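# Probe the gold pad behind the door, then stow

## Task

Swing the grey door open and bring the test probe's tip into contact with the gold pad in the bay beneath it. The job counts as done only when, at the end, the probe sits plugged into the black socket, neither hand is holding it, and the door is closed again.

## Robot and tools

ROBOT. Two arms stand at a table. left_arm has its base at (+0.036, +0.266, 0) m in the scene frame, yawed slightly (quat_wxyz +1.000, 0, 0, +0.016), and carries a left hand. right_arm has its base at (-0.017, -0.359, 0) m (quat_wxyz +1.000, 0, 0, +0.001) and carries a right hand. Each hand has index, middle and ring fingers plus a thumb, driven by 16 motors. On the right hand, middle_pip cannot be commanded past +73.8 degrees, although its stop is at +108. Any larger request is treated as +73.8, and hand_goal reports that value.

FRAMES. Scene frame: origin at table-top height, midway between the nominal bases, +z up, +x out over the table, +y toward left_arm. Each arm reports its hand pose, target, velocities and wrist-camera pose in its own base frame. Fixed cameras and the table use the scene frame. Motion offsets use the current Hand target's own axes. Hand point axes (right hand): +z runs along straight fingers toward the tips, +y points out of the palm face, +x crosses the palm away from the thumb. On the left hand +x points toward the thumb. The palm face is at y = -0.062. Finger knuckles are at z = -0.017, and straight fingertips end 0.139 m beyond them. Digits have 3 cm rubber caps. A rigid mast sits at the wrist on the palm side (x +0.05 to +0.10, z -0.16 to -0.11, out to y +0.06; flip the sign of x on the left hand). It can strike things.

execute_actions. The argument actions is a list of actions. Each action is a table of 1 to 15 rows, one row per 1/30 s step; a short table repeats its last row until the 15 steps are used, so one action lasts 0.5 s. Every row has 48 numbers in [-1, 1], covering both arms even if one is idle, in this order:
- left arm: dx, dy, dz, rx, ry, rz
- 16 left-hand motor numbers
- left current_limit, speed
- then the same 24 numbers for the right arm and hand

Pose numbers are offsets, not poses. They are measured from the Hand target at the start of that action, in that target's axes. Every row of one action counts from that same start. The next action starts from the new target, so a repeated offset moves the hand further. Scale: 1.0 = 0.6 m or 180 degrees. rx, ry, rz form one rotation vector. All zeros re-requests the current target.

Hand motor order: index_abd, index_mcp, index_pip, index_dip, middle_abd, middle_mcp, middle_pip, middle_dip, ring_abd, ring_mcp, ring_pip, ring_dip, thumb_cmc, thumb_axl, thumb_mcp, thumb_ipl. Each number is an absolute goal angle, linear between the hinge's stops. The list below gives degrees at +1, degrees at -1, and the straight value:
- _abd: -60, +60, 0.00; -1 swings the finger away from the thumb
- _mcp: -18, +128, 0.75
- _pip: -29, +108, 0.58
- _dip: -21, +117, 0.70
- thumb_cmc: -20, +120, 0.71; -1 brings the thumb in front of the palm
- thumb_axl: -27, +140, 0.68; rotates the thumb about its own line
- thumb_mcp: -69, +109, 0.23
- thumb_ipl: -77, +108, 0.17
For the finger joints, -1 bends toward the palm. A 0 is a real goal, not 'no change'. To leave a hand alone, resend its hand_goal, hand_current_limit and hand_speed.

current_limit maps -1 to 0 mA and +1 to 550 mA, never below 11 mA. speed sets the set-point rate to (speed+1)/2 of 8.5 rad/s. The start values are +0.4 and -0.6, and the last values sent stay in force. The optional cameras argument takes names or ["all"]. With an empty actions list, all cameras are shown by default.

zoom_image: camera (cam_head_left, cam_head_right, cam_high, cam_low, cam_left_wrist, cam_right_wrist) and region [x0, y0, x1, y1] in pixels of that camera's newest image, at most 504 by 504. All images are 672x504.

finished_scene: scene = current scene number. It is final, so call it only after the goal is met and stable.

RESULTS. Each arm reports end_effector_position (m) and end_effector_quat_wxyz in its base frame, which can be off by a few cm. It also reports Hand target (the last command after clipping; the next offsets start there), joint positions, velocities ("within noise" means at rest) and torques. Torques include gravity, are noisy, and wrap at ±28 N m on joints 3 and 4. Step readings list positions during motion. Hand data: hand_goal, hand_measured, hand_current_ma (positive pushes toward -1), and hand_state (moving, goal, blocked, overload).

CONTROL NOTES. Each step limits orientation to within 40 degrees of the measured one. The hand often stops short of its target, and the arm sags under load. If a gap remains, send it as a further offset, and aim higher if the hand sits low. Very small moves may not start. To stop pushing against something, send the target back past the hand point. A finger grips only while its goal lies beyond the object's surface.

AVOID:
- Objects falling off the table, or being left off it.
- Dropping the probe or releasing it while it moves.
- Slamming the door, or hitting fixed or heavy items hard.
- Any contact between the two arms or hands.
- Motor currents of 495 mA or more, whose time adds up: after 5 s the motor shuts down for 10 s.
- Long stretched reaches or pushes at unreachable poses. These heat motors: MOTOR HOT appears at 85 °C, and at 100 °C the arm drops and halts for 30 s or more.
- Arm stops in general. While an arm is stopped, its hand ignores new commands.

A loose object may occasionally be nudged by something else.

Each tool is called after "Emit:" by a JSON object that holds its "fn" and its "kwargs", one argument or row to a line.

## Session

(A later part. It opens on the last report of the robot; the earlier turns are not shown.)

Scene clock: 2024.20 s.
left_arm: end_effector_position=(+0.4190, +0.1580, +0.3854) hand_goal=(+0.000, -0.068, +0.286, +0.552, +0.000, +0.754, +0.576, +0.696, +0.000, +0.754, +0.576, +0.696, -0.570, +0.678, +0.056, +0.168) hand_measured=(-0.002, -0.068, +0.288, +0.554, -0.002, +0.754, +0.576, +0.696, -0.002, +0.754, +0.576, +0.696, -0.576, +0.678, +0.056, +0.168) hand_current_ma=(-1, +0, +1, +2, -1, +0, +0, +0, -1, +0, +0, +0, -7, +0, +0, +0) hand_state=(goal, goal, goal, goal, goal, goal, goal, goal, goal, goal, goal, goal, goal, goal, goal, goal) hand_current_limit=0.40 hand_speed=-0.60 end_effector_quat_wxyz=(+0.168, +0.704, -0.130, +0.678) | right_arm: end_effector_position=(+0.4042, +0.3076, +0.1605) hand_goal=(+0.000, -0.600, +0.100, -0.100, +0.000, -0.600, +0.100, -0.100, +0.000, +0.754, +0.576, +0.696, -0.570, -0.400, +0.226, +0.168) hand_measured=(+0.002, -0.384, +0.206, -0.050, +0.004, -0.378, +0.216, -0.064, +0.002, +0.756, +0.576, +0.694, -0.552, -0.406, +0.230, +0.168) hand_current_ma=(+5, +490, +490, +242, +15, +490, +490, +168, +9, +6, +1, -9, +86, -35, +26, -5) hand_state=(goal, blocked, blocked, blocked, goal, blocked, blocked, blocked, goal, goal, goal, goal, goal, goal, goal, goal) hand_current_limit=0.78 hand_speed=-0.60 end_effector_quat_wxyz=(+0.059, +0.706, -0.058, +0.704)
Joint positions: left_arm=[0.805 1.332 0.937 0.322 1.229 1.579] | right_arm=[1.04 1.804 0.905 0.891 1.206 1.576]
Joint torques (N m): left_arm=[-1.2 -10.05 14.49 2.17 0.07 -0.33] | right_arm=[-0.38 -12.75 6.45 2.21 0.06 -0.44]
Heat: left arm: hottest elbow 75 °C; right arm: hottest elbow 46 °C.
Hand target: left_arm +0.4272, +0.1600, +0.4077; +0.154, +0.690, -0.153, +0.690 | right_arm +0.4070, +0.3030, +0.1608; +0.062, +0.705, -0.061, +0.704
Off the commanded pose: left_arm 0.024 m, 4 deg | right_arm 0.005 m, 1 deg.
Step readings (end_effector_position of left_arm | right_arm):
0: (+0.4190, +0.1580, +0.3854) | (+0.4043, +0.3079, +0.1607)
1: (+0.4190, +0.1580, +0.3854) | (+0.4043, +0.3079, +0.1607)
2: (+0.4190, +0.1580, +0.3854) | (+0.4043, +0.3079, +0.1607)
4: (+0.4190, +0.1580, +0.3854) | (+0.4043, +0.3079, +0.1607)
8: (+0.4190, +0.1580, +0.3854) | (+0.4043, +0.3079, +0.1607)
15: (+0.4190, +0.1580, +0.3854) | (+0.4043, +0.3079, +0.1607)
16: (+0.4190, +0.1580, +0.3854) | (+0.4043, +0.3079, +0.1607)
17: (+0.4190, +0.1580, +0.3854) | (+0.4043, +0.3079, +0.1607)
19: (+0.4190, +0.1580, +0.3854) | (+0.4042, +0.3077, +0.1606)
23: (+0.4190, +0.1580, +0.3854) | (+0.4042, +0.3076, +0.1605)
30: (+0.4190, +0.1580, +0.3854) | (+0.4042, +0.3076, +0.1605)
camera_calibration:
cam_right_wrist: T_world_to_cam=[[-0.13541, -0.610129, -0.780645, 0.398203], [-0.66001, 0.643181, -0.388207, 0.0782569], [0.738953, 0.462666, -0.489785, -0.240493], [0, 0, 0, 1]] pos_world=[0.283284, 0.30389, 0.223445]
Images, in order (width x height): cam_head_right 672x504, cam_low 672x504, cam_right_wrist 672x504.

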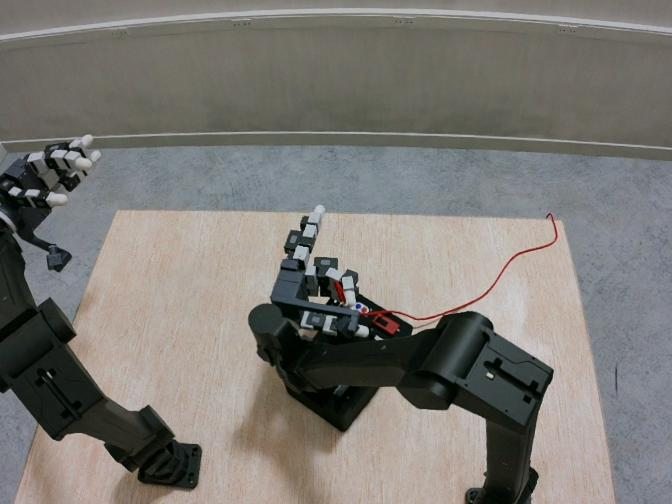

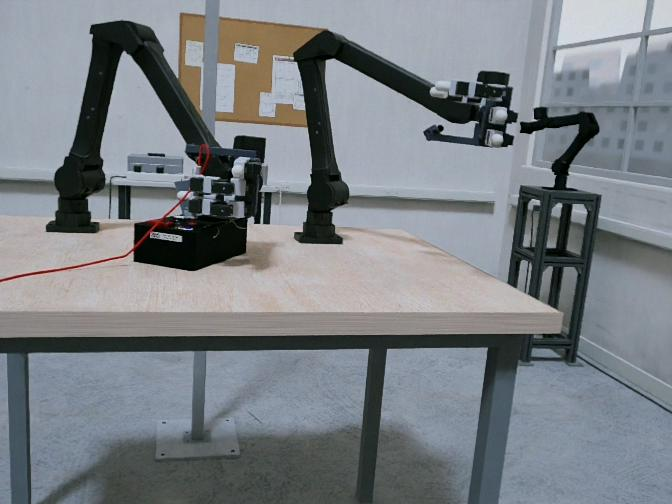

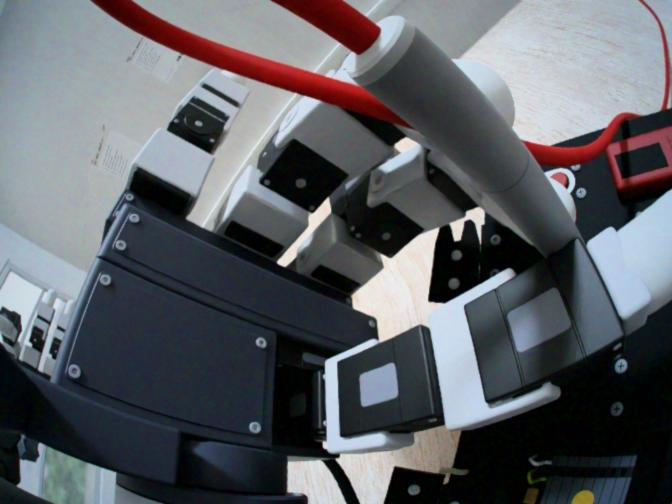

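Emit:
{"fn": "execute_actions", "kwargs": {
  "actions": [
    [[0,0,0,0,0,0,0,-0.068,0.285,0.551,0,0.754,0.576,0.696,0,0.754,0.576,0.696,-0.571,0.678,0.056,0.168,0.4,-0.6,0.04,0,0,0,0,0,0,-0.6,0.1,-0.1,0,-0.6,0.1,-0.1,0,0.754,0.576,0.696,-0.571,-0.40,0.225,0.168,0.78,-0.6]],
    [[0,0,0,0,0,0,0,-0.068,0.285,0.551,0,0.754,0.576,0.696,0,0.754,0.576,0.696,-0.571,0.678,0.056,0.168,0.4,-0.6,0.03,0,0,0,0,0,0,-0.6,0.1,-0.1,0,-0.6,0.1,-0.1,0,0.754,0.576,0.696,-0.571,-0.40,0.225,0.168,0.78,-0.6]]
  ],
  "cameras": ["cam_low","cam_right_wrist","cam_head_right"]
}}

Emit:
{"fn": "zoom_image", "kwargs": {
  "camera": "cam_low",
  "region": [165, 140, 245, 240]
}}

Scene clock: 2033.73 s.
left_arm: end_effector_position=(+0.4190, +0.1580, +0.3854) hand_goal=(+0.000, -0.068, +0.286, +0.552, +0.000, +0.754, +0.576, +0.696, +0.000, +0.754, +0.576, +0.696, -0.570, +0.678, +0.056, +0.168) hand_measured=(-0.002, -0.068, +0.288, +0.554, -0.002, +0.754, +0.576, +0.696, -0.002, +0.754, +0.576, +0.696, -0.576, +0.678, +0.056, +0.168) hand_current_ma=(-1, +0, +1, +2, -1, +0, +0, +0, -1, +0, +0, +0, -7, +0, +0, +0) hand_state=(goal, goal, goal, goal, goal, goal, goal, goal, goal, goal, goal, goal, goal, goal, goal, goal) hand_current_limit=0.40 hand_speed=-0.60 end_effector_quat_wxyz=(+0.168, +0.704, -0.130, +0.678) | right_arm: end_effector_position=(+0.4025, +0.3059, +0.1663) hand_goal=(+0.000, -0.600, +0.100, -0.100, +0.000, -0.600, +0.100, -0.100, +0.000, +0.754, +0.576, +0.696, -0.570, -0.400, +0.226, +0.168) hand_measured=(+0.040, -0.372, +0.196, -0.070, +0.024, -0.378, +0.200, -0.068, +0.002, +0.756, +0.576, +0.694, -0.526, -0.406, +0.250, +0.172) hand_current_ma=(+168, +490, +466, +140, +98, +489, +482, +156, +9, +6, +1, -9, +209, -32, +151, +20) hand_state=(blocked, blocked, blocked, blocked, blocked, blocked, blocked, blocked, goal, goal, goal, goal, blocked, goal, blocked, goal) hand_current_limit=0.78 hand_speed=-0.60 end_effector_quat_wxyz=(+0.055, +0.713, -0.062, +0.696)
Joint positions: left_arm=[0.805 1.332 0.937 0.322 1.229 1.579] | right_arm=[1.04 1.765 0.905 0.789 1.205 1.646]
Joint torques (N m): left_arm=[-1.2 -10.05 14.49 2.15 0.07 -0.34] | right_arm=[-0.91 -17.2 8.42 1.48 0.24 -1.19]
Heat: left arm: hottest elbow 75 °C; right arm: hottest elbow 46 °C.
Hand target: left_arm +0.4272, +0.1600, +0.4077; +0.154, +0.690, -0.153, +0.690 | right_arm +0.4070, +0.3031, +0.2028; +0.062, +0.705, -0.061, +0.704
Off the commanded pose: left_arm 0.024 m, 4 deg | right_arm 0.037 m, 2 deg.
Step readings (end_effector_position of left_arm | right_arm):
0: (+0.4190, +0.1580, +0.3854) | (+0.4042, +0.3076, +0.1605)
1: (+0.4190, +0.1580, +0.3854) | (+0.4042, +0.3076, +0.1605)
2: (+0.4190, +0.1580, +0.3854) | (+0.4042, +0.3076, +0.1607)
4: (+0.4190, +0.1580, +0.3854) | (+0.4040, +0.3073, +0.1613)
8: (+0.4190, +0.1580, +0.3854) | (+0.4037, +0.3069, +0.1623)
15: (+0.4190, +0.1580, +0.3854) | (+0.4035, +0.3067, +0.1628)
16: (+0.4190, +0.1580, +0.3854) | (+0.4034, +0.3067, +0.1628)
17: (+0.4190, +0.1580, +0.3854) | (+0.4033, +0.3066, +0.1634)
19: (+0.4190, +0.1580, +0.3854) | (+0.4031, +0.3063, +0.1649)
23: (+0.4190, +0.1580, +0.3854) | (+0.4028, +0.3060, +0.1668)
30: (+0.4190, +0.1580, +0.3854) | (+0.4025, +0.3059, +0.1665)
camera_calibration:
cam_right_wrist: T_world_to_cam=[[-0.150737, -0.598884, -0.786522, 0.405127], [-0.668255, 0.648032, -0.365362, 0.0784873], [0.728501, 0.470524, -0.49789, -0.232525], [0, 0, 0, 1]] pos_world=[0.282912, 0.30117, 0.231546]
Images, in order (width x height): cam_head_right 672x504, cam_low 672x504, cam_right_wrist 672x504.

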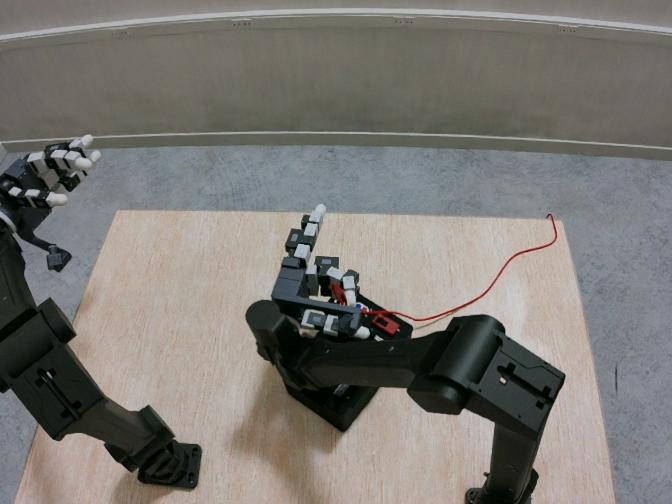

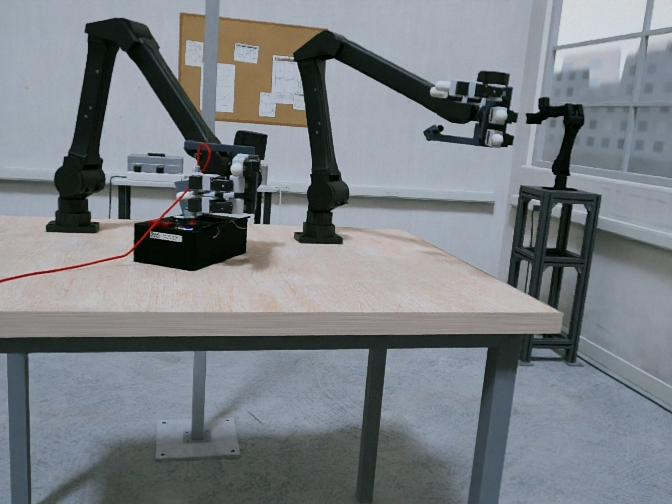

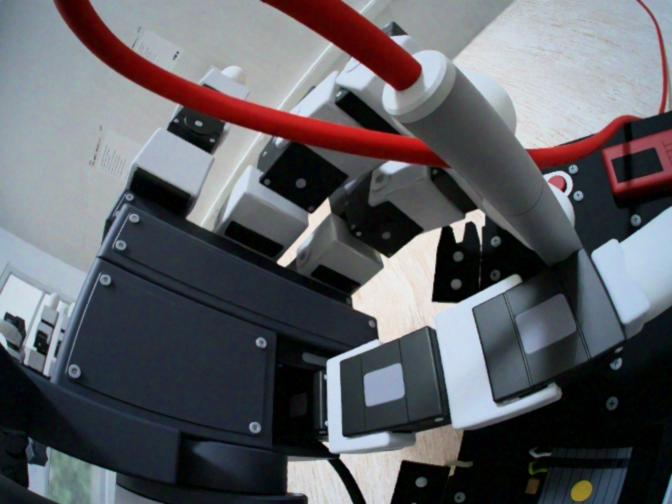

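Scaled by 5.040 from the camera's 672x504 image, which has a finer 960x720 frame.

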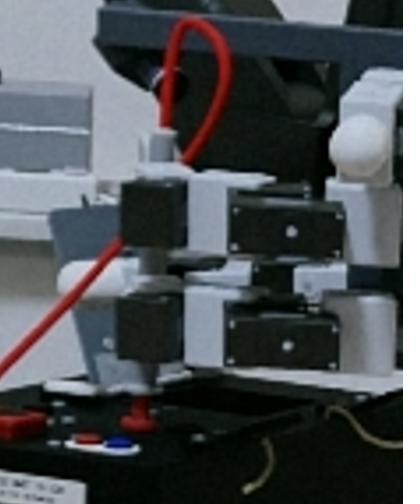

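Emit:
{"fn": "execute_actions", "kwargs": {
  "actions": [
    [[0,0,0,0,0,0,0,-0.068,0.285,0.551,0,0.754,0.576,0.696,0,0.754,0.576,0.696,-0.571,0.678,0.056,0.168,0.4,-0.6,0.02,0,0,0,0,0,0,-0.6,0.1,-0.1,0,-0.6,0.1,-0.1,0,0.754,0.576,0.696,-0.571,-0.40,0.225,0.168,0.78,-0.6]]
  ],
  "cameras": ["cam_low","cam_right_wrist","cam_head_right"]
}}

Emit:
{"fn": "zoom_image", "kwargs": {
  "camera": "cam_low",
  "region": [165, 140, 245, 240]
}}

Scene clock: 2042.13 s.
left_arm: end_effector_position=(+0.4190, +0.1580, +0.3854) hand_goal=(+0.000, -0.068, +0.286, +0.552, +0.000, +0.754, +0.576, +0.696, +0.000, +0.754, +0.576, +0.696, -0.570, +0.678, +0.056, +0.168) hand_measured=(-0.002, -0.068, +0.288, +0.554, -0.002, +0.754, +0.576, +0.696, -0.002, +0.754, +0.576, +0.696, -0.576, +0.678, +0.056, +0.168) hand_current_ma=(-1, +0, +1, +2, -1, +0, +0, +0, -1, +0, +0, +0, -7, +0, +0, +0) hand_state=(goal, goal, goal, goal, goal, goal, goal, goal, goal, goal, goal, goal, goal, goal, goal, goal) hand_current_limit=0.40 hand_speed=-0.60 end_effector_quat_wxyz=(+0.168, +0.704, -0.130, +0.678) | right_arm: end_effector_position=(+0.4012, +0.3037, +0.1789) hand_goal=(+0.000, -0.600, +0.100, -0.100, +0.000, -0.600, +0.100, -0.100, +0.000, +0.754, +0.576, +0.696, -0.570, -0.400, +0.226, +0.168) hand_measured=(+0.026, -0.372, +0.182, -0.076, +0.024, -0.412, +0.150, -0.090, +0.002, +0.756, +0.576, +0.694, -0.494, -0.398, +0.274, +0.178) hand_current_ma=(+106, +489, +400, +114, +97, +490, +240, +43, +10, +6, +1, -9, +378, +15, +298, +67) hand_state=(blocked, blocked, blocked, blocked, blocked, blocked, blocked, goal, goal, goal, goal, goal, blocked, goal, blocked, goal) hand_current_limit=0.78 hand_speed=-0.60 end_effector_quat_wxyz=(+0.055, +0.714, -0.061, +0.695)
Joint positions: left_arm=[0.805 1.332 0.937 0.322 1.229 1.579] | right_arm=[1.04 1.732 0.905 0.751 1.204 1.647]
Joint torques (N m): left_arm=[-1.2 -9.99 14.49 2.14 0.07 -0.33] | right_arm=[-0.97 -16.26 9.28 1.4 0.3 -1.14]
Heat: left arm: hottest elbow 75 °C; right arm: hottest elbow 47 °C.
Hand target: left_arm +0.4272, +0.1600, +0.4077; +0.154, +0.690, -0.153, +0.690 | right_arm +0.4069, +0.3031, +0.2149; +0.062, +0.705, -0.061, +0.704
Off the commanded pose: left_arm 0.024 m, 4 deg | right_arm 0.036 m, 2 deg.
Step readings (end_effector_position of left_arm | right_arm):
0: (+0.4190, +0.1580, +0.3854) | (+0.4025, +0.3059, +0.1664)
1: (+0.4190, +0.1580, +0.3854) | (+0.4024, +0.3059, +0.1664)
2: (+0.4190, +0.1580, +0.3854) | (+0.4024, +0.3058, +0.1665)
4: (+0.4190, +0.1580, +0.3854) | (+0.4022, +0.3054, +0.1682)
8: (+0.4190, +0.1580, +0.3854) | (+0.4016, +0.3045, +0.1749)
15: (+0.4190, +0.1580, +0.3854) | (+0.4012, +0.3037, +0.1790)
camera_calibration:
cam_right_wrist: T_world_to_cam=[[-0.151951, -0.600535, -0.785028, 0.414309], [-0.66947, 0.646845, -0.365243, 0.084429], [0.727132, 0.470053, -0.500329, -0.22312], [0, 0, 0, 1]] pos_world=[0.281715, 0.299073, 0.244448]
Images, in order (width x height): cam_head_right 672x504, cam_low 672x504, cam_right_wrist 672x504.

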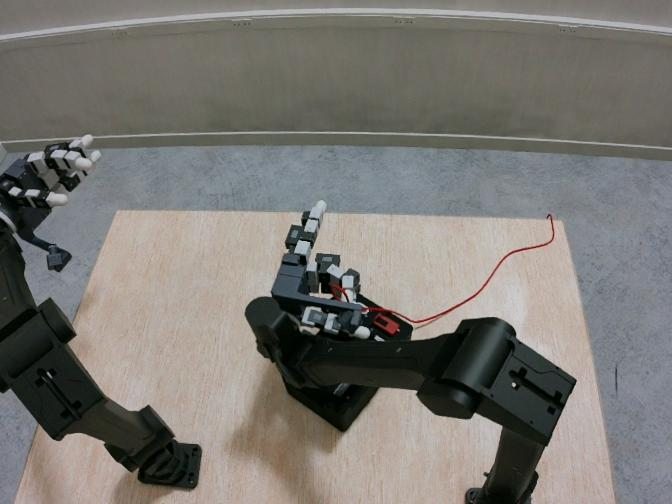

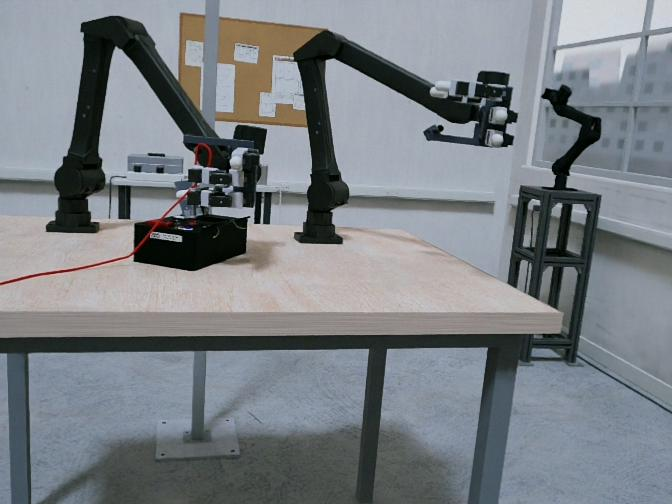

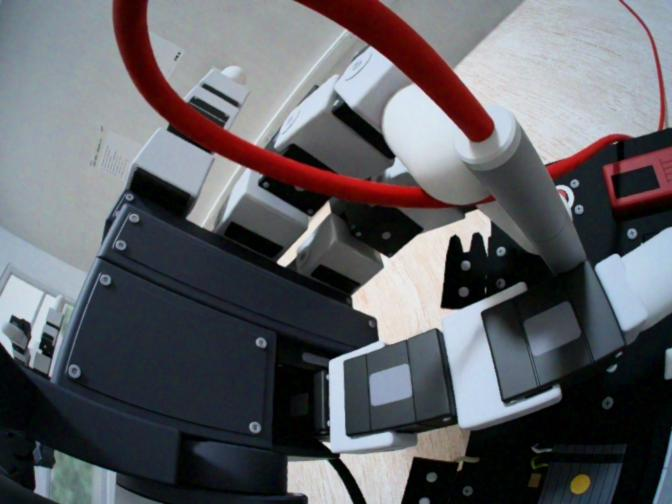

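Scaled by 5.040 from the camera's 672x504 image, which has a finer 960x720 frame.

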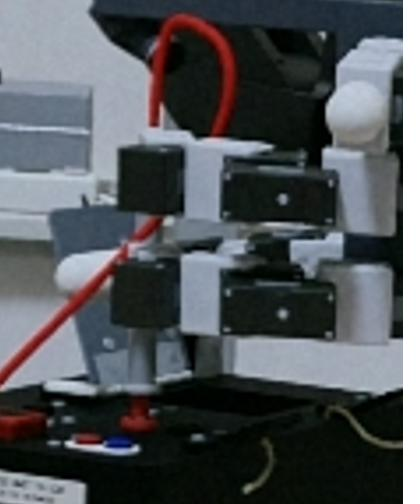

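Emit:
{"fn": "execute_actions", "kwargs": {
  "actions": [
    [[0,0,0,0,0,0,0,-0.068,0.285,0.551,0,0.754,0.576,0.696,0,0.754,0.576,0.696,-0.571,0.678,0.056,0.168,0.4,-0.6,-0.02,0,0,0,0,0,0,0.0,0.28,0.2,0,0.0,0.28,0.2,0,0.754,0.576,0.696,-0.571,-0.40,0.225,0.168,0.4,-0.5]]
  ],
  "cameras": ["cam_low","cam_right_wrist","cam_head_right"]
}}

Emit:
{"fn": "zoom_image", "kwargs": {
  "camera": "cam_low",
  "region": [165, 140, 245, 240]
}}

Emit:
{"fn": "zoom_image", "kwargs": {
  "camera": "cam_head_right",
  "region": [270, 240, 420, 360]
}}

Scene clock: 2142.00 s.
left_arm: end_effector_position=(+0.4190, +0.1580, +0.3854) hand_goal=(+0.000, -0.068, +0.286, +0.552, +0.000, +0.754, +0.576, +0.696, +0.000, +0.754, +0.576, +0.696, -0.570, +0.678, +0.056, +0.168) hand_measured=(-0.002, -0.068, +0.288, +0.554, -0.002, +0.754, +0.576, +0.696, -0.002, +0.754, +0.576, +0.696, -0.576, +0.678, +0.056, +0.168) hand_current_ma=(-1, +0, +1, +2, -1, +0, +0, +0, -1, +0, +0, +0, -7, +0, +0, +0) hand_state=(goal, goal, goal, goal, goal, goal, goal, goal, goal, goal, goal, goal, goal, goal, goal, goal) hand_current_limit=0.40 hand_speed=-0.60 end_effector_quat_wxyz=(+0.168, +0.704, -0.130, +0.678) | right_arm: end_effector_position=(+0.4009, +0.3021, +0.1911) hand_goal=(+0.000, +0.000, +0.280, +0.200, +0.000, +0.000, +0.280, +0.200, +0.000, +0.754, +0.576, +0.696, -0.570, -0.400, +0.226, +0.168) hand_measured=(+0.014, -0.002, +0.278, +0.196, +0.012, -0.002, +0.278, +0.198, +0.002, +0.756, +0.576, +0.694, -0.550, -0.398, +0.238, +0.172) hand_current_ma=(+53, -10, -11, -14, +51, -8, -9, -12, +10, +6, +1, -9, +96, +12, +73, +25) hand_state=(goal, goal, goal, goal, goal, goal, goal, goal, goal, goal, goal, goal, blocked, goal, goal, goal) hand_current_limit=0.40 hand_speed=-0.50 end_effector_quat_wxyz=(+0.066, +0.711, -0.050, +0.699)
Joint positions: left_arm=[0.805 1.332 0.937 0.322 1.229 1.579] | right_arm=[1.04 1.718 0.905 0.77 1.205 1.588]
Joint torques (N m): left_arm=[-1.14 -9.99 14.5 2.15 0.07 -0.34] | right_arm=[-0.44 -13.1 8.87 2.33 0.19 -0.54]
Heat: left arm: hottest elbow 76 °C; right arm: hottest elbow 50 °C.
Hand target: left_arm +0.4272, +0.1600, +0.4077; +0.154, +0.690, -0.153, +0.690 | right_arm +0.4069, +0.3031, +0.2029; +0.062, +0.704, -0.061, +0.704
Off the commanded pose: left_arm 0.024 m, 4 deg | right_arm 0.013 m, 2 deg.
Step readings (end_effector_position of left_arm | right_arm):
0: (+0.4190, +0.1580, +0.3854) | (+0.4012, +0.3037, +0.1789)
1: (+0.4190, +0.1580, +0.3854) | (+0.4012, +0.3037, +0.1789)
2: (+0.4190, +0.1580, +0.3854) | (+0.4011, +0.3036, +0.1791)
4: (+0.4190, +0.1580, +0.3854) | (+0.4010, +0.3031, +0.1821)
8: (+0.4190, +0.1580, +0.3854) | (+0.4008, +0.3023, +0.1886)
15: (+0.4190, +0.1580, +0.3854) | (+0.4009, +0.3022, +0.1905)
camera_calibration:
cam_right_wrist: T_world_to_cam=[[-0.146488, -0.624775, -0.76694, 0.424538], [-0.667303, 0.634743, -0.389625, 0.0971941], [0.730238, 0.454706, -0.509897, -0.210834], [0, 0, 0, 1]] pos_world=[0.281006, 0.299415, 0.255961]
Images, in order (width x height): cam_head_right 672x504, cam_low 672x504, cam_right_wrist 672x504.

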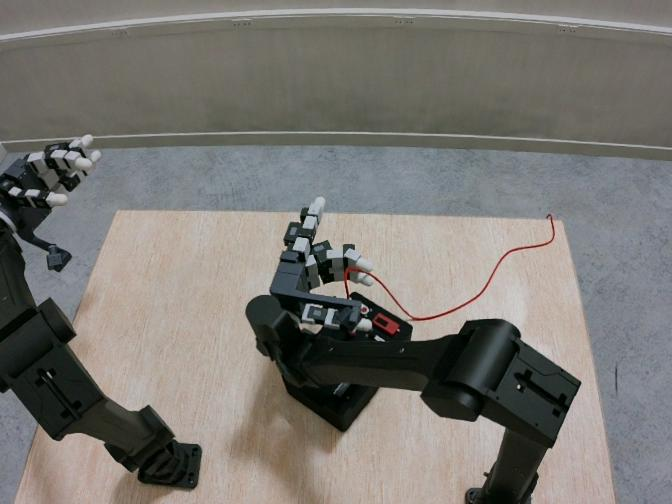

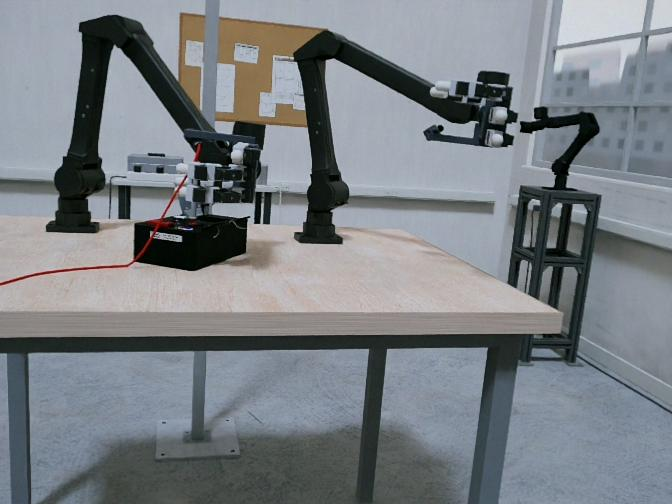

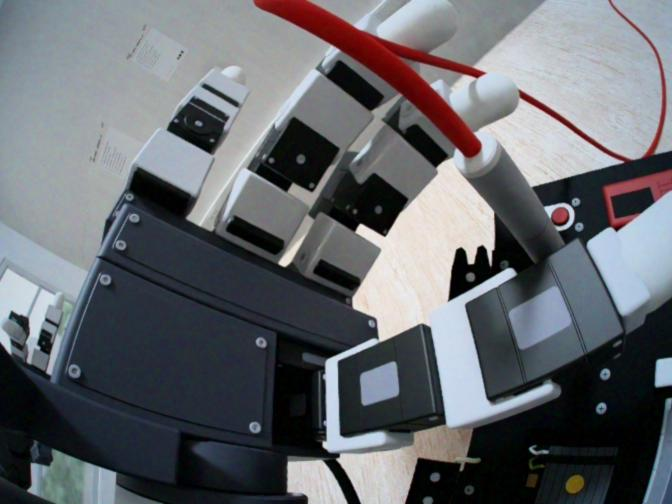

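Scaled by 5.040 from the camera's 672x504 image, which has a finer 960x720 frame.

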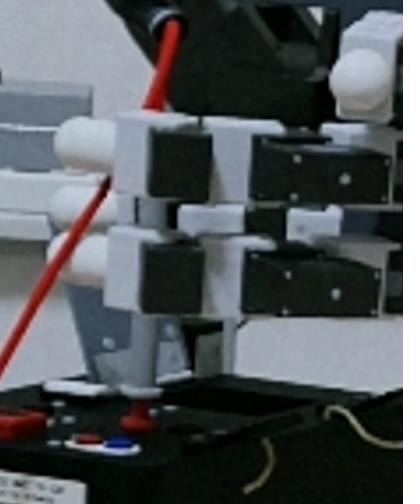

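Scaled by 3.360 from the camera's 672x504 image, which has a finer 960x720 frame.

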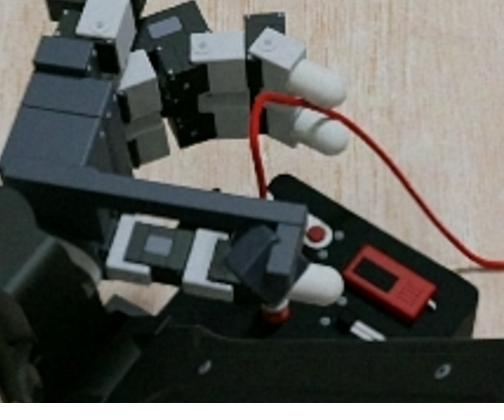

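Emit:
{"fn": "execute_actions", "kwargs": {
  "actions": [
    [[0,0,0,0,0,0,0,-0.068,0.285,0.551,0,0.754,0.576,0.696,0,0.754,0.576,0.696,-0.571,0.678,0.056,0.168,0.4,-0.6,0.0,-0.045,0.0,0,0,0,0,0.12,0.48,0.55,0,0.12,0.48,0.55,0,0.754,0.576,0.696,-0.571,-0.40,0.225,0.168,0.4,-0.3]],
    [[0,0,0,0,0,0,0,-0.068,0.285,0.551,0,0.754,0.576,0.696,0,0.754,0.576,0.696,-0.571,0.678,0.056,0.168,0.4,-0.6,-0.105,0.00,0.008,0,0,0,0,0.12,0.48,0.55,0,0.12,0.48,0.55,0,0.754,0.576,0.696,-0.571,-0.40,0.225,0.168,0.4,-0.3]]
  ],
  "cameras": ["cam_low","cam_right_wrist","cam_head_right"]
}}

Emit:
{"fn": "zoom_image", "kwargs": {
  "camera": "cam_low",
  "region": [165, 140, 245, 240]
}}

Emit:
{"fn": "zoom_image", "kwargs": {
  "camera": "cam_head_right",
  "region": [270, 240, 420, 360]
}}

Emit:
{"fn": "zoom_image", "kwargs": {
  "camera": "cam_right_wrist",
  "region": [400, 50, 672, 350]
}}

Scene clock: 2174.77 s.
left_arm: end_effector_position=(+0.4190, +0.1580, +0.3854) hand_goal=(+0.000, -0.068, +0.286, +0.552, +0.000, +0.754, +0.576, +0.696, +0.000, +0.754, +0.576, +0.696, -0.570, +0.678, +0.056, +0.168) hand_measured=(-0.002, -0.068, +0.288, +0.554, -0.002, +0.754, +0.576, +0.696, -0.002, +0.754, +0.576, +0.696, -0.576, +0.678, +0.056, +0.168) hand_current_ma=(-1, +0, +1, +2, -1, +0, +0, +0, -1, +0, +0, +0, -7, +0, +0, +0) hand_state=(goal, goal, goal, goal, goal, goal, goal, goal, goal, goal, goal, goal, goal, goal, goal, goal) hand_current_limit=0.40 hand_speed=-0.60 end_effector_quat_wxyz=(+0.168, +0.704, -0.130, +0.678) | right_arm: end_effector_position=(+0.4140, +0.3249, +0.1439) hand_goal=(+0.000, +0.120, +0.480, +0.550, +0.000, +0.120, +0.480, +0.550, +0.000, +0.754, +0.576, +0.696, -0.570, -0.400, +0.226, +0.168) hand_measured=(+0.010, +0.116, +0.476, +0.546, +0.012, +0.118, +0.476, +0.548, +0.002, +0.756, +0.576, +0.694, -0.552, -0.398, +0.238, +0.172) hand_current_ma=(+38, -23, -20, -19, +51, -7, -13, -13, +10, +5, +1, -9, +86, +12, +65, +24) hand_state=(goal, goal, goal, goal, goal, goal, goal, goal, goal, goal, goal, goal, goal, goal, goal, goal) hand_current_limit=0.40 hand_speed=-0.30 end_effector_quat_wxyz=(+0.061, +0.705, -0.064, +0.703)
Joint positions: left_arm=[0.805 1.332 0.937 0.322 1.229 1.579] | right_arm=[1.04 1.879 0.967 0.902 1.217 1.585]
Joint torques (N m): left_arm=[-1.2 -9.99 14.5 2.15 0.07 -0.34] | right_arm=[0.09 -12.34 7.54 2.3 0.05 -0.5]
Heat: left arm: hottest elbow 77 °C; right arm: hottest elbow 49 °C.
Hand target: left_arm +0.4272, +0.1600, +0.4077; +0.154, +0.690, -0.153, +0.690 | right_arm +0.4164, +0.3287, +0.1398; +0.062, +0.704, -0.061, +0.704
Off the commanded pose: left_arm 0.024 m, 4 deg | right_arm 0.006 m, 0 deg.
Step readings (end_effector_position of left_arm | right_arm):
0: (+0.4190, +0.1580, +0.3854) | (+0.4009, +0.3021, +0.1912)
1: (+0.4190, +0.1580, +0.3854) | (+0.4008, +0.3019, +0.1912)
2: (+0.4190, +0.1580, +0.3854) | (+0.4005, +0.3015, +0.1915)
4: (+0.4190, +0.1580, +0.3854) | (+0.4011, +0.3029, +0.1942)
8: (+0.4190, +0.1580, +0.3854) | (+0.4065, +0.3122, +0.2037)
15: (+0.4190, +0.1580, +0.3854) | (+0.4085, +0.3157, +0.2053)
16: (+0.4190, +0.1580, +0.3854) | (+0.4086, +0.3158, +0.2045)
17: (+0.4190, +0.1580, +0.3854) | (+0.4088, +0.3162, +0.2026)
19: (+0.4190, +0.1580, +0.3854) | (+0.4100, +0.3181, +0.1936)
23: (+0.4190, +0.1580, +0.3854) | (+0.4126, +0.3225, +0.1638)
30: (+0.4190, +0.1580, +0.3854) | (+0.4138, +0.3245, +0.1431)
camera_calibration:
cam_right_wrist: T_world_to_cam=[[-0.141578, -0.603193, -0.784929, 0.398051], [-0.65291, 0.6529, -0.383967, 0.0604459], [0.744086, 0.458127, -0.486267, -0.2651], [0, 0, 0, 1]] pos_world=[0.293078, 0.322086, 0.206741]
Images, in order (width x height): cam_head_right 672x504, cam_low 672x504, cam_right_wrist 672x504.

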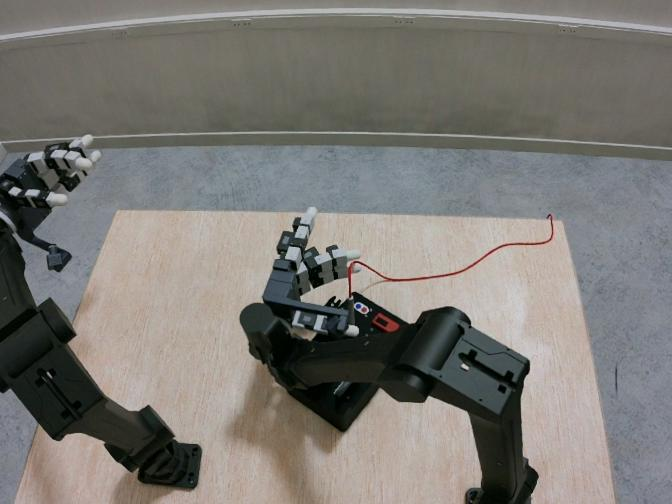

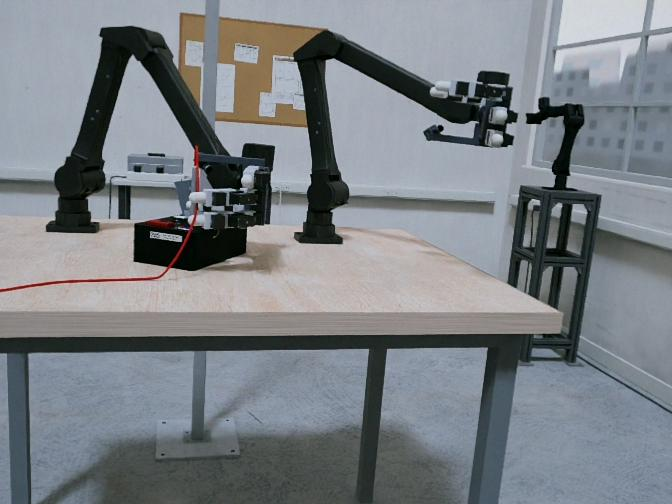

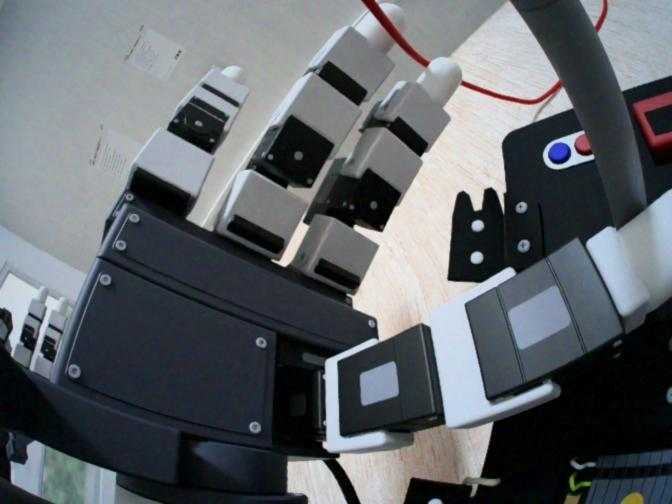

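Scaled by 5.040 from the camera's 672x504 image, which has a finer 960x720 frame.

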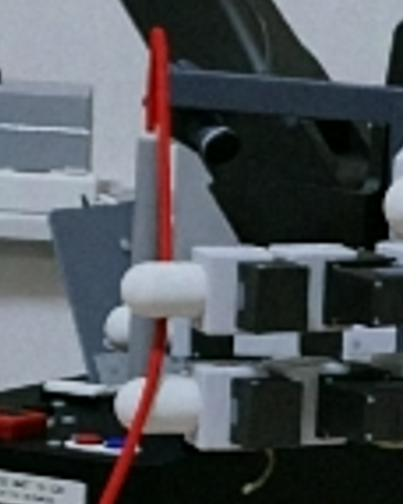

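Scaled by 3.360 from the camera's 672x504 image, which has a finer 960x720 frame.

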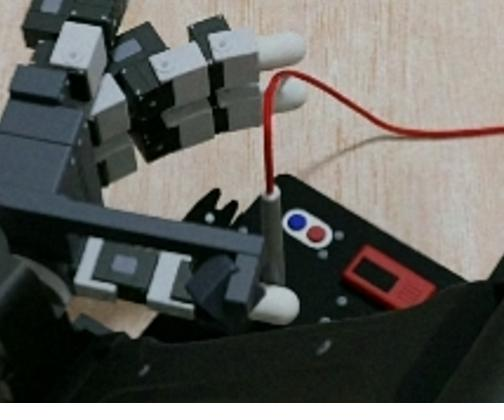

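Scaled by 1.680 from the camera's 672x504 image, which has a finer 960x720 frame.

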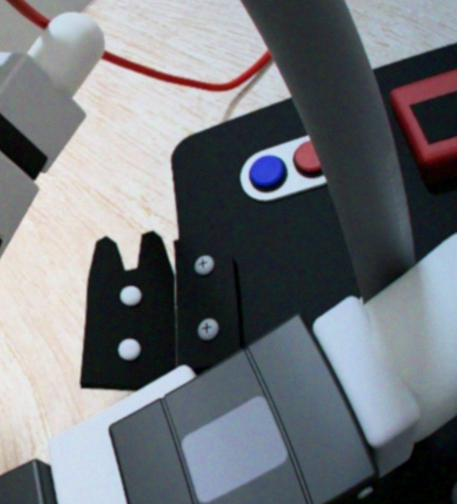

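Emit:
{"fn": "execute_actions", "kwargs": {
  "actions": [
    [[0,0,0,0,0,0,0,-0.068,0.285,0.551,0,0.754,0.576,0.696,0,0.754,0.576,0.696,-0.571,0.678,0.056,0.168,0.4,-0.6,0.0,0,0,0,0,0,0,-0.3,0.48,0.55,0,-0.3,0.48,0.55,0,0.754,0.576,0.696,-0.571,-0.40,0.225,0.168,0.4,-0.4]],
    [[0,0,0,0,0,0,0,-0.068,0.285,0.551,0,0.754,0.576,0.696,0,0.754,0.576,0.696,-0.571,0.678,0.056,0.168,0.4,-0.6,0,0,0,0,0,0,0,-0.55,0.45,0.5,0,-0.55,0.45,0.5,0,0.754,0.576,0.696,-0.571,-0.40,0.225,0.168,0.4,-0.6]]
  ],
  "cameras": ["cam_low","cam_right_wrist","cam_head_right"]
}}

Emit:
{"fn": "zoom_image", "kwargs": {
  "camera": "cam_low",
  "region": [165, 140, 245, 240]
}}

Emit:
{"fn": "zoom_image", "kwargs": {
  "camera": "cam_head_right",
  "region": [270, 240, 420, 360]
}}

Scene clock: 2182.37 s.
left_arm: end_effector_position=(+0.4190, +0.1580, +0.3854) hand_goal=(+0.000, -0.068, +0.286, +0.552, +0.000, +0.754, +0.576, +0.696, +0.000, +0.754, +0.576, +0.696, -0.570, +0.678, +0.056, +0.168) hand_measured=(-0.002, -0.068, +0.288, +0.554, -0.002, +0.754, +0.576, +0.696, -0.002, +0.754, +0.576, +0.696, -0.576, +0.678, +0.056, +0.168) hand_current_ma=(-1, +0, +1, +2, -1, +0, +0, +0, -1, +0, +0, +0, -7, +0, +0, +0) hand_state=(goal, goal, goal, goal, goal, goal, goal, goal, goal, goal, goal, goal, goal, goal, goal, goal) hand_current_limit=0.40 hand_speed=-0.60 end_effector_quat_wxyz=(+0.168, +0.704, -0.130, +0.678) | right_arm: end_effector_position=(+0.4141, +0.3250, +0.1441) hand_goal=(+0.000, -0.550, +0.450, +0.500, +0.000, -0.550, +0.450, +0.500, +0.000, +0.754, +0.576, +0.696, -0.570, -0.400, +0.226, +0.168) hand_measured=(+0.010, -0.548, +0.452, +0.502, +0.012, -0.544, +0.456, +0.504, +0.002, +0.756, +0.576, +0.694, -0.552, -0.398, +0.238, +0.172) hand_current_ma=(+38, +12, +10, +13, +51, +31, +27, +16, +10, +5, +1, -9, +86, +11, +65, +24) hand_state=(goal, goal, goal, goal, goal, goal, goal, goal, goal, goal, goal, goal, goal, goal, goal, goal) hand_current_limit=0.40 hand_speed=-0.60 end_effector_quat_wxyz=(+0.060, +0.705, -0.065, +0.704)
Joint positions: left_arm=[0.805 1.332 0.937 0.322 1.229 1.579] | right_arm=[1.04 1.879 0.967 0.905 1.217 1.585]
Joint torques (N m): left_arm=[-1.2 -9.99 14.49 2.15 0.07 -0.34] | right_arm=[-0.03 -12.51 7.42 2.37 0.02 -0.56]
Heat: left arm: hottest elbow 77 °C; right arm: hottest elbow 49 °C.
Hand target: left_arm +0.4272, +0.1600, +0.4077; +0.154, +0.690, -0.153, +0.690 | right_arm +0.4163, +0.3287, +0.1398; +0.062, +0.704, -0.062, +0.704
Off the commanded pose: left_arm 0.024 m, 4 deg | right_arm 0.006 m, 1 deg.
Step readings (end_effector_position of left_arm | right_arm):
0: (+0.4190, +0.1580, +0.3854) | (+0.4140, +0.3249, +0.1440)
1: (+0.4190, +0.1580, +0.3854) | (+0.4140, +0.3249, +0.1440)
2: (+0.4190, +0.1580, +0.3854) | (+0.4142, +0.3251, +0.1440)
4: (+0.4190, +0.1580, +0.3854) | (+0.4142, +0.3251, +0.1440)
8: (+0.4190, +0.1580, +0.3854) | (+0.4141, +0.3250, +0.1441)
15: (+0.4190, +0.1580, +0.3854) | (+0.4141, +0.3250, +0.1441)
16: (+0.4190, +0.1580, +0.3854) | (+0.4141, +0.3250, +0.1441)
17: (+0.4190, +0.1580, +0.3854) | (+0.4141, +0.3250, +0.1441)
19: (+0.4190, +0.1580, +0.3854) | (+0.4141, +0.3250, +0.1441)
23: (+0.4190, +0.1580, +0.3854) | (+0.4141, +0.3250, +0.1441)
30: (+0.4190, +0.1580, +0.3854) | (+0.4141, +0.3250, +0.1441)
camera_calibration:
cam_right_wrist: T_world_to_cam=[[-0.140261, -0.601416, -0.786528, 0.397359], [-0.652608, 0.653557, -0.383361, 0.0600863], [0.7446, 0.459524, -0.484158, -0.266089], [0, 0, 0, 1]] pos_world=[0.293077, 0.321982, 0.20674]
Images, in order (width x height): cam_head_right 672x504, cam_low 672x504, cam_right_wrist 672x504.

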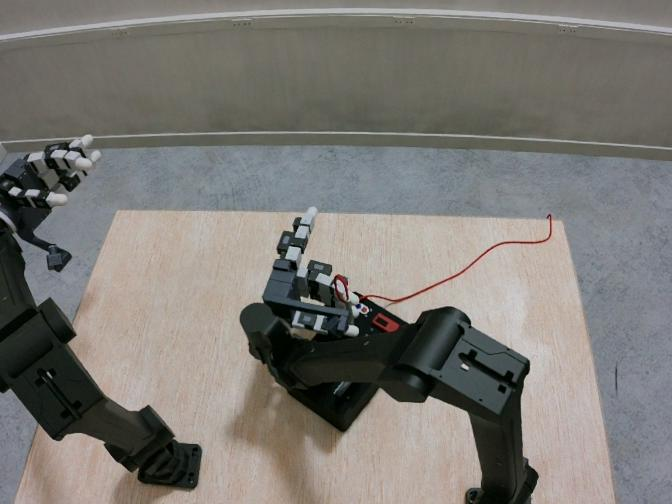

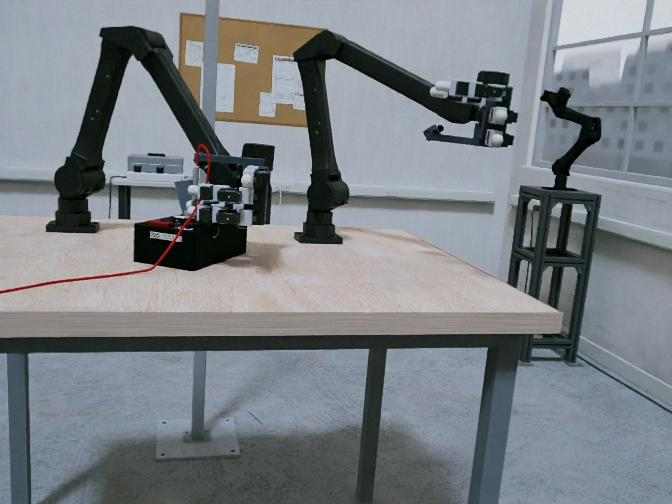

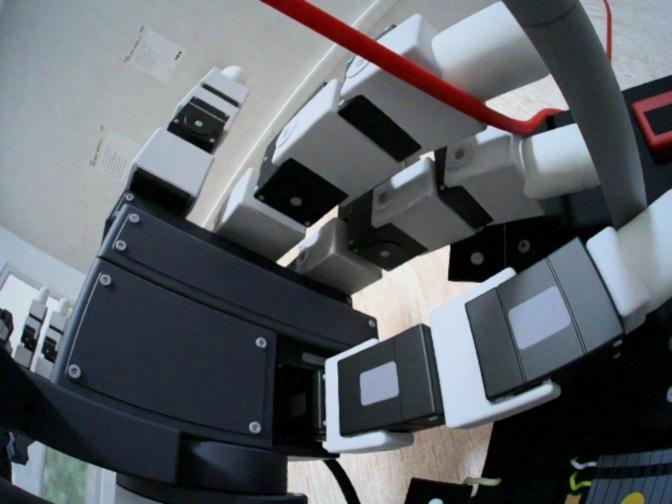

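Scaled by 5.040 from the camera's 672x504 image, which has a finer 960x720 frame.

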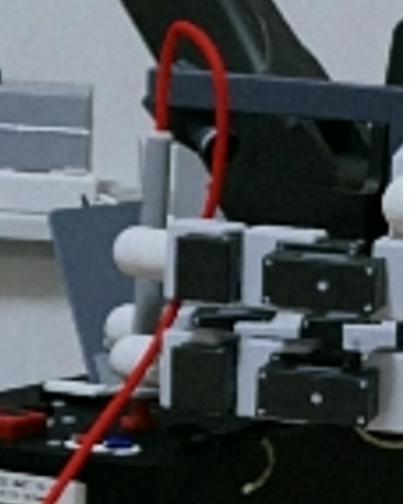

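Scaled by 3.360 from the camera's 672x504 image, which has a finer 960x720 frame.

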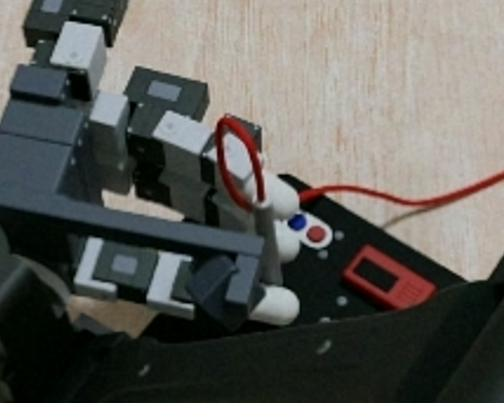

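Emit:
{"fn": "execute_actions", "kwargs": {
  "actions": [
    [[0,0,0,0,0,0,0,-0.068,0.285,0.551,0,0.754,0.576,0.696,0,0.754,0.576,0.696,-0.571,0.678,0.056,0.168,0.4,-0.6,0.0,0,0,0,0,0,0,-0.8,0.38,0.45,0,-0.8,0.38,0.45,0,0.754,0.576,0.696,-0.571,-0.40,0.225,0.168,0.78,-0.6]]
  ],
  "cameras": ["cam_low","cam_right_wrist","cam_head_right"]
}}

Emit:
{"fn": "zoom_image", "kwargs": {
  "camera": "cam_low",
  "region": [165, 140, 245, 240]
}}

Emit:
{"fn": "zoom_image", "kwargs": {
  "camera": "cam_head_right",
  "region": [270, 240, 420, 360]
}}

Scene clock: 2191.83 s.
left_arm: end_effector_position=(+0.4190, +0.1580, +0.3854) hand_goal=(+0.000, -0.068, +0.286, +0.552, +0.000, +0.754, +0.576, +0.696, +0.000, +0.754, +0.576, +0.696, -0.570, +0.678, +0.056, +0.168) hand_measured=(-0.002, -0.068, +0.288, +0.554, -0.002, +0.754, +0.576, +0.696, -0.002, +0.754, +0.576, +0.696, -0.576, +0.678, +0.056, +0.168) hand_current_ma=(-1, +0, +1, +2, -1, +0, +0, +0, -1, +0, +0, +0, -7, +0, +0, +0) hand_state=(goal, goal, goal, goal, goal, goal, goal, goal, goal, goal, goal, goal, goal, goal, goal, goal) hand_current_limit=0.40 hand_speed=-0.60 end_effector_quat_wxyz=(+0.168, +0.704, -0.130, +0.678) | right_arm: end_effector_position=(+0.4140, +0.3249, +0.1442) hand_goal=(+0.000, -0.800, +0.380, +0.450, +0.000, -0.800, +0.380, +0.450, +0.000, +0.754, +0.576, +0.696, -0.570, -0.400, +0.226, +0.168) hand_measured=(+0.008, -0.602, +0.406, +0.466, +0.012, -0.614, +0.414, +0.464, +0.002, +0.754, +0.576, +0.694, -0.552, -0.398, +0.236, +0.172) hand_current_ma=(+32, +490, +122, +71, +47, +490, +157, +67, +10, +4, +1, -9, +86, +11, +65, +23) hand_state=(goal, blocked, blocked, goal, goal, blocked, blocked, goal, goal, goal, goal, goal, goal, goal, goal, goal) hand_current_limit=0.78 hand_speed=-0.60 end_effector_quat_wxyz=(+0.060, +0.705, -0.065, +0.704)
Joint positions: left_arm=[0.805 1.332 0.937 0.322 1.229 1.579] | right_arm=[1.04 1.879 0.967 0.906 1.217 1.585]
Joint torques (N m): left_arm=[-1.2 -10.05 14.49 2.15 0.07 -0.33] | right_arm=[-0.21 -12.4 7.36 2.39 0.04 -0.54]
Heat: left arm: hottest elbow 77 °C; right arm: hottest elbow 48 °C.
Hand target: left_arm +0.4272, +0.1600, +0.4077; +0.154, +0.690, -0.153, +0.690 | right_arm +0.4164, +0.3287, +0.1398; +0.062, +0.705, -0.061, +0.704
Off the commanded pose: left_arm 0.024 m, 4 deg | right_arm 0.006 m, 1 deg.
Step readings (end_effector_position of left_arm | right_arm):
0: (+0.4190, +0.1580, +0.3854) | (+0.4141, +0.3250, +0.1441)
1: (+0.4190, +0.1580, +0.3854) | (+0.4141, +0.3250, +0.1441)
2: (+0.4190, +0.1580, +0.3854) | (+0.4141, +0.3250, +0.1441)
4: (+0.4190, +0.1580, +0.3854) | (+0.4140, +0.3249, +0.1442)
8: (+0.4190, +0.1580, +0.3854) | (+0.4140, +0.3249, +0.1442)
15: (+0.4190, +0.1580, +0.3854) | (+0.4140, +0.3249, +0.1442)
camera_calibration:
cam_right_wrist: T_world_to_cam=[[-0.14011, -0.600852, -0.786985, 0.397213], [-0.652224, 0.654024, -0.38322, 0.0597288], [0.744965, 0.459598, -0.483526, -0.266275], [0, 0, 0, 1]] pos_world=[0.292976, 0.321981, 0.206739]
Images, in order (width x height): cam_head_right 672x504, cam_low 672x504, cam_right_wrist 672x504.

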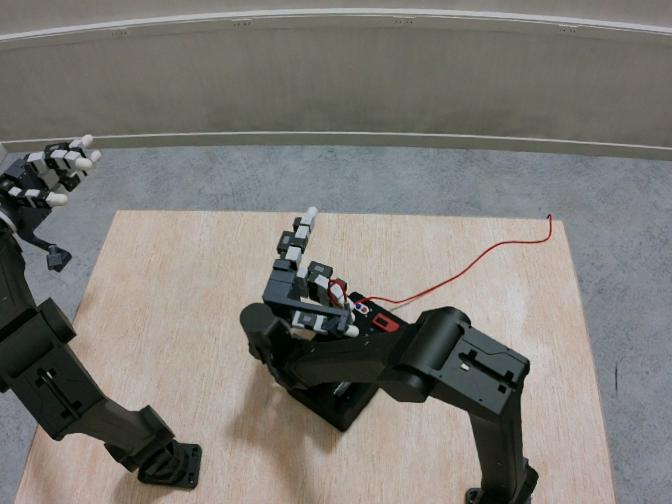

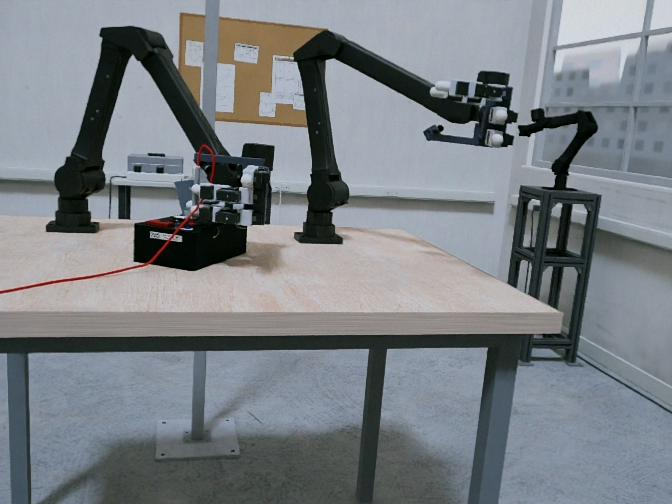

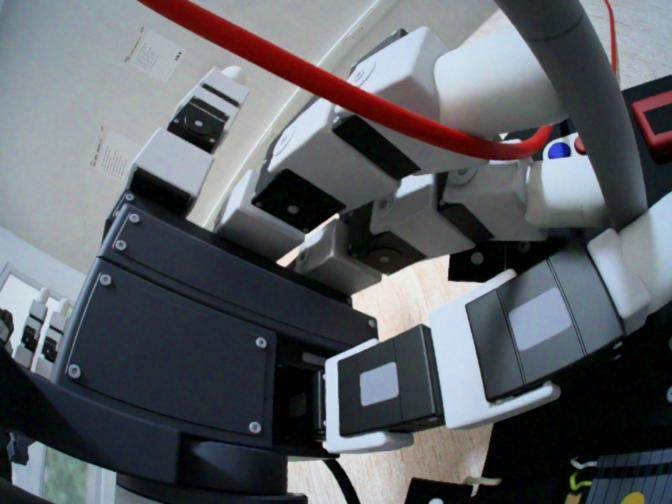

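Scaled by 5.040 from the camera's 672x504 image, which has a finer 960x720 frame.

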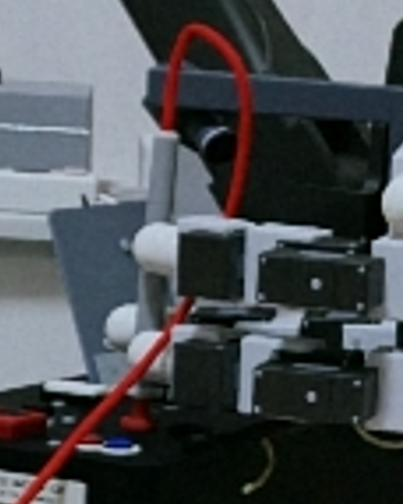

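Scaled by 3.360 from the camera's 672x504 image, which has a finer 960x720 frame.

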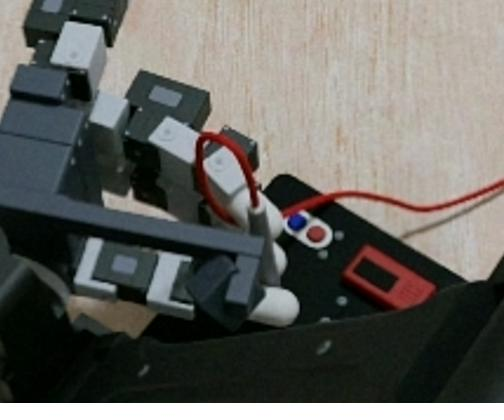

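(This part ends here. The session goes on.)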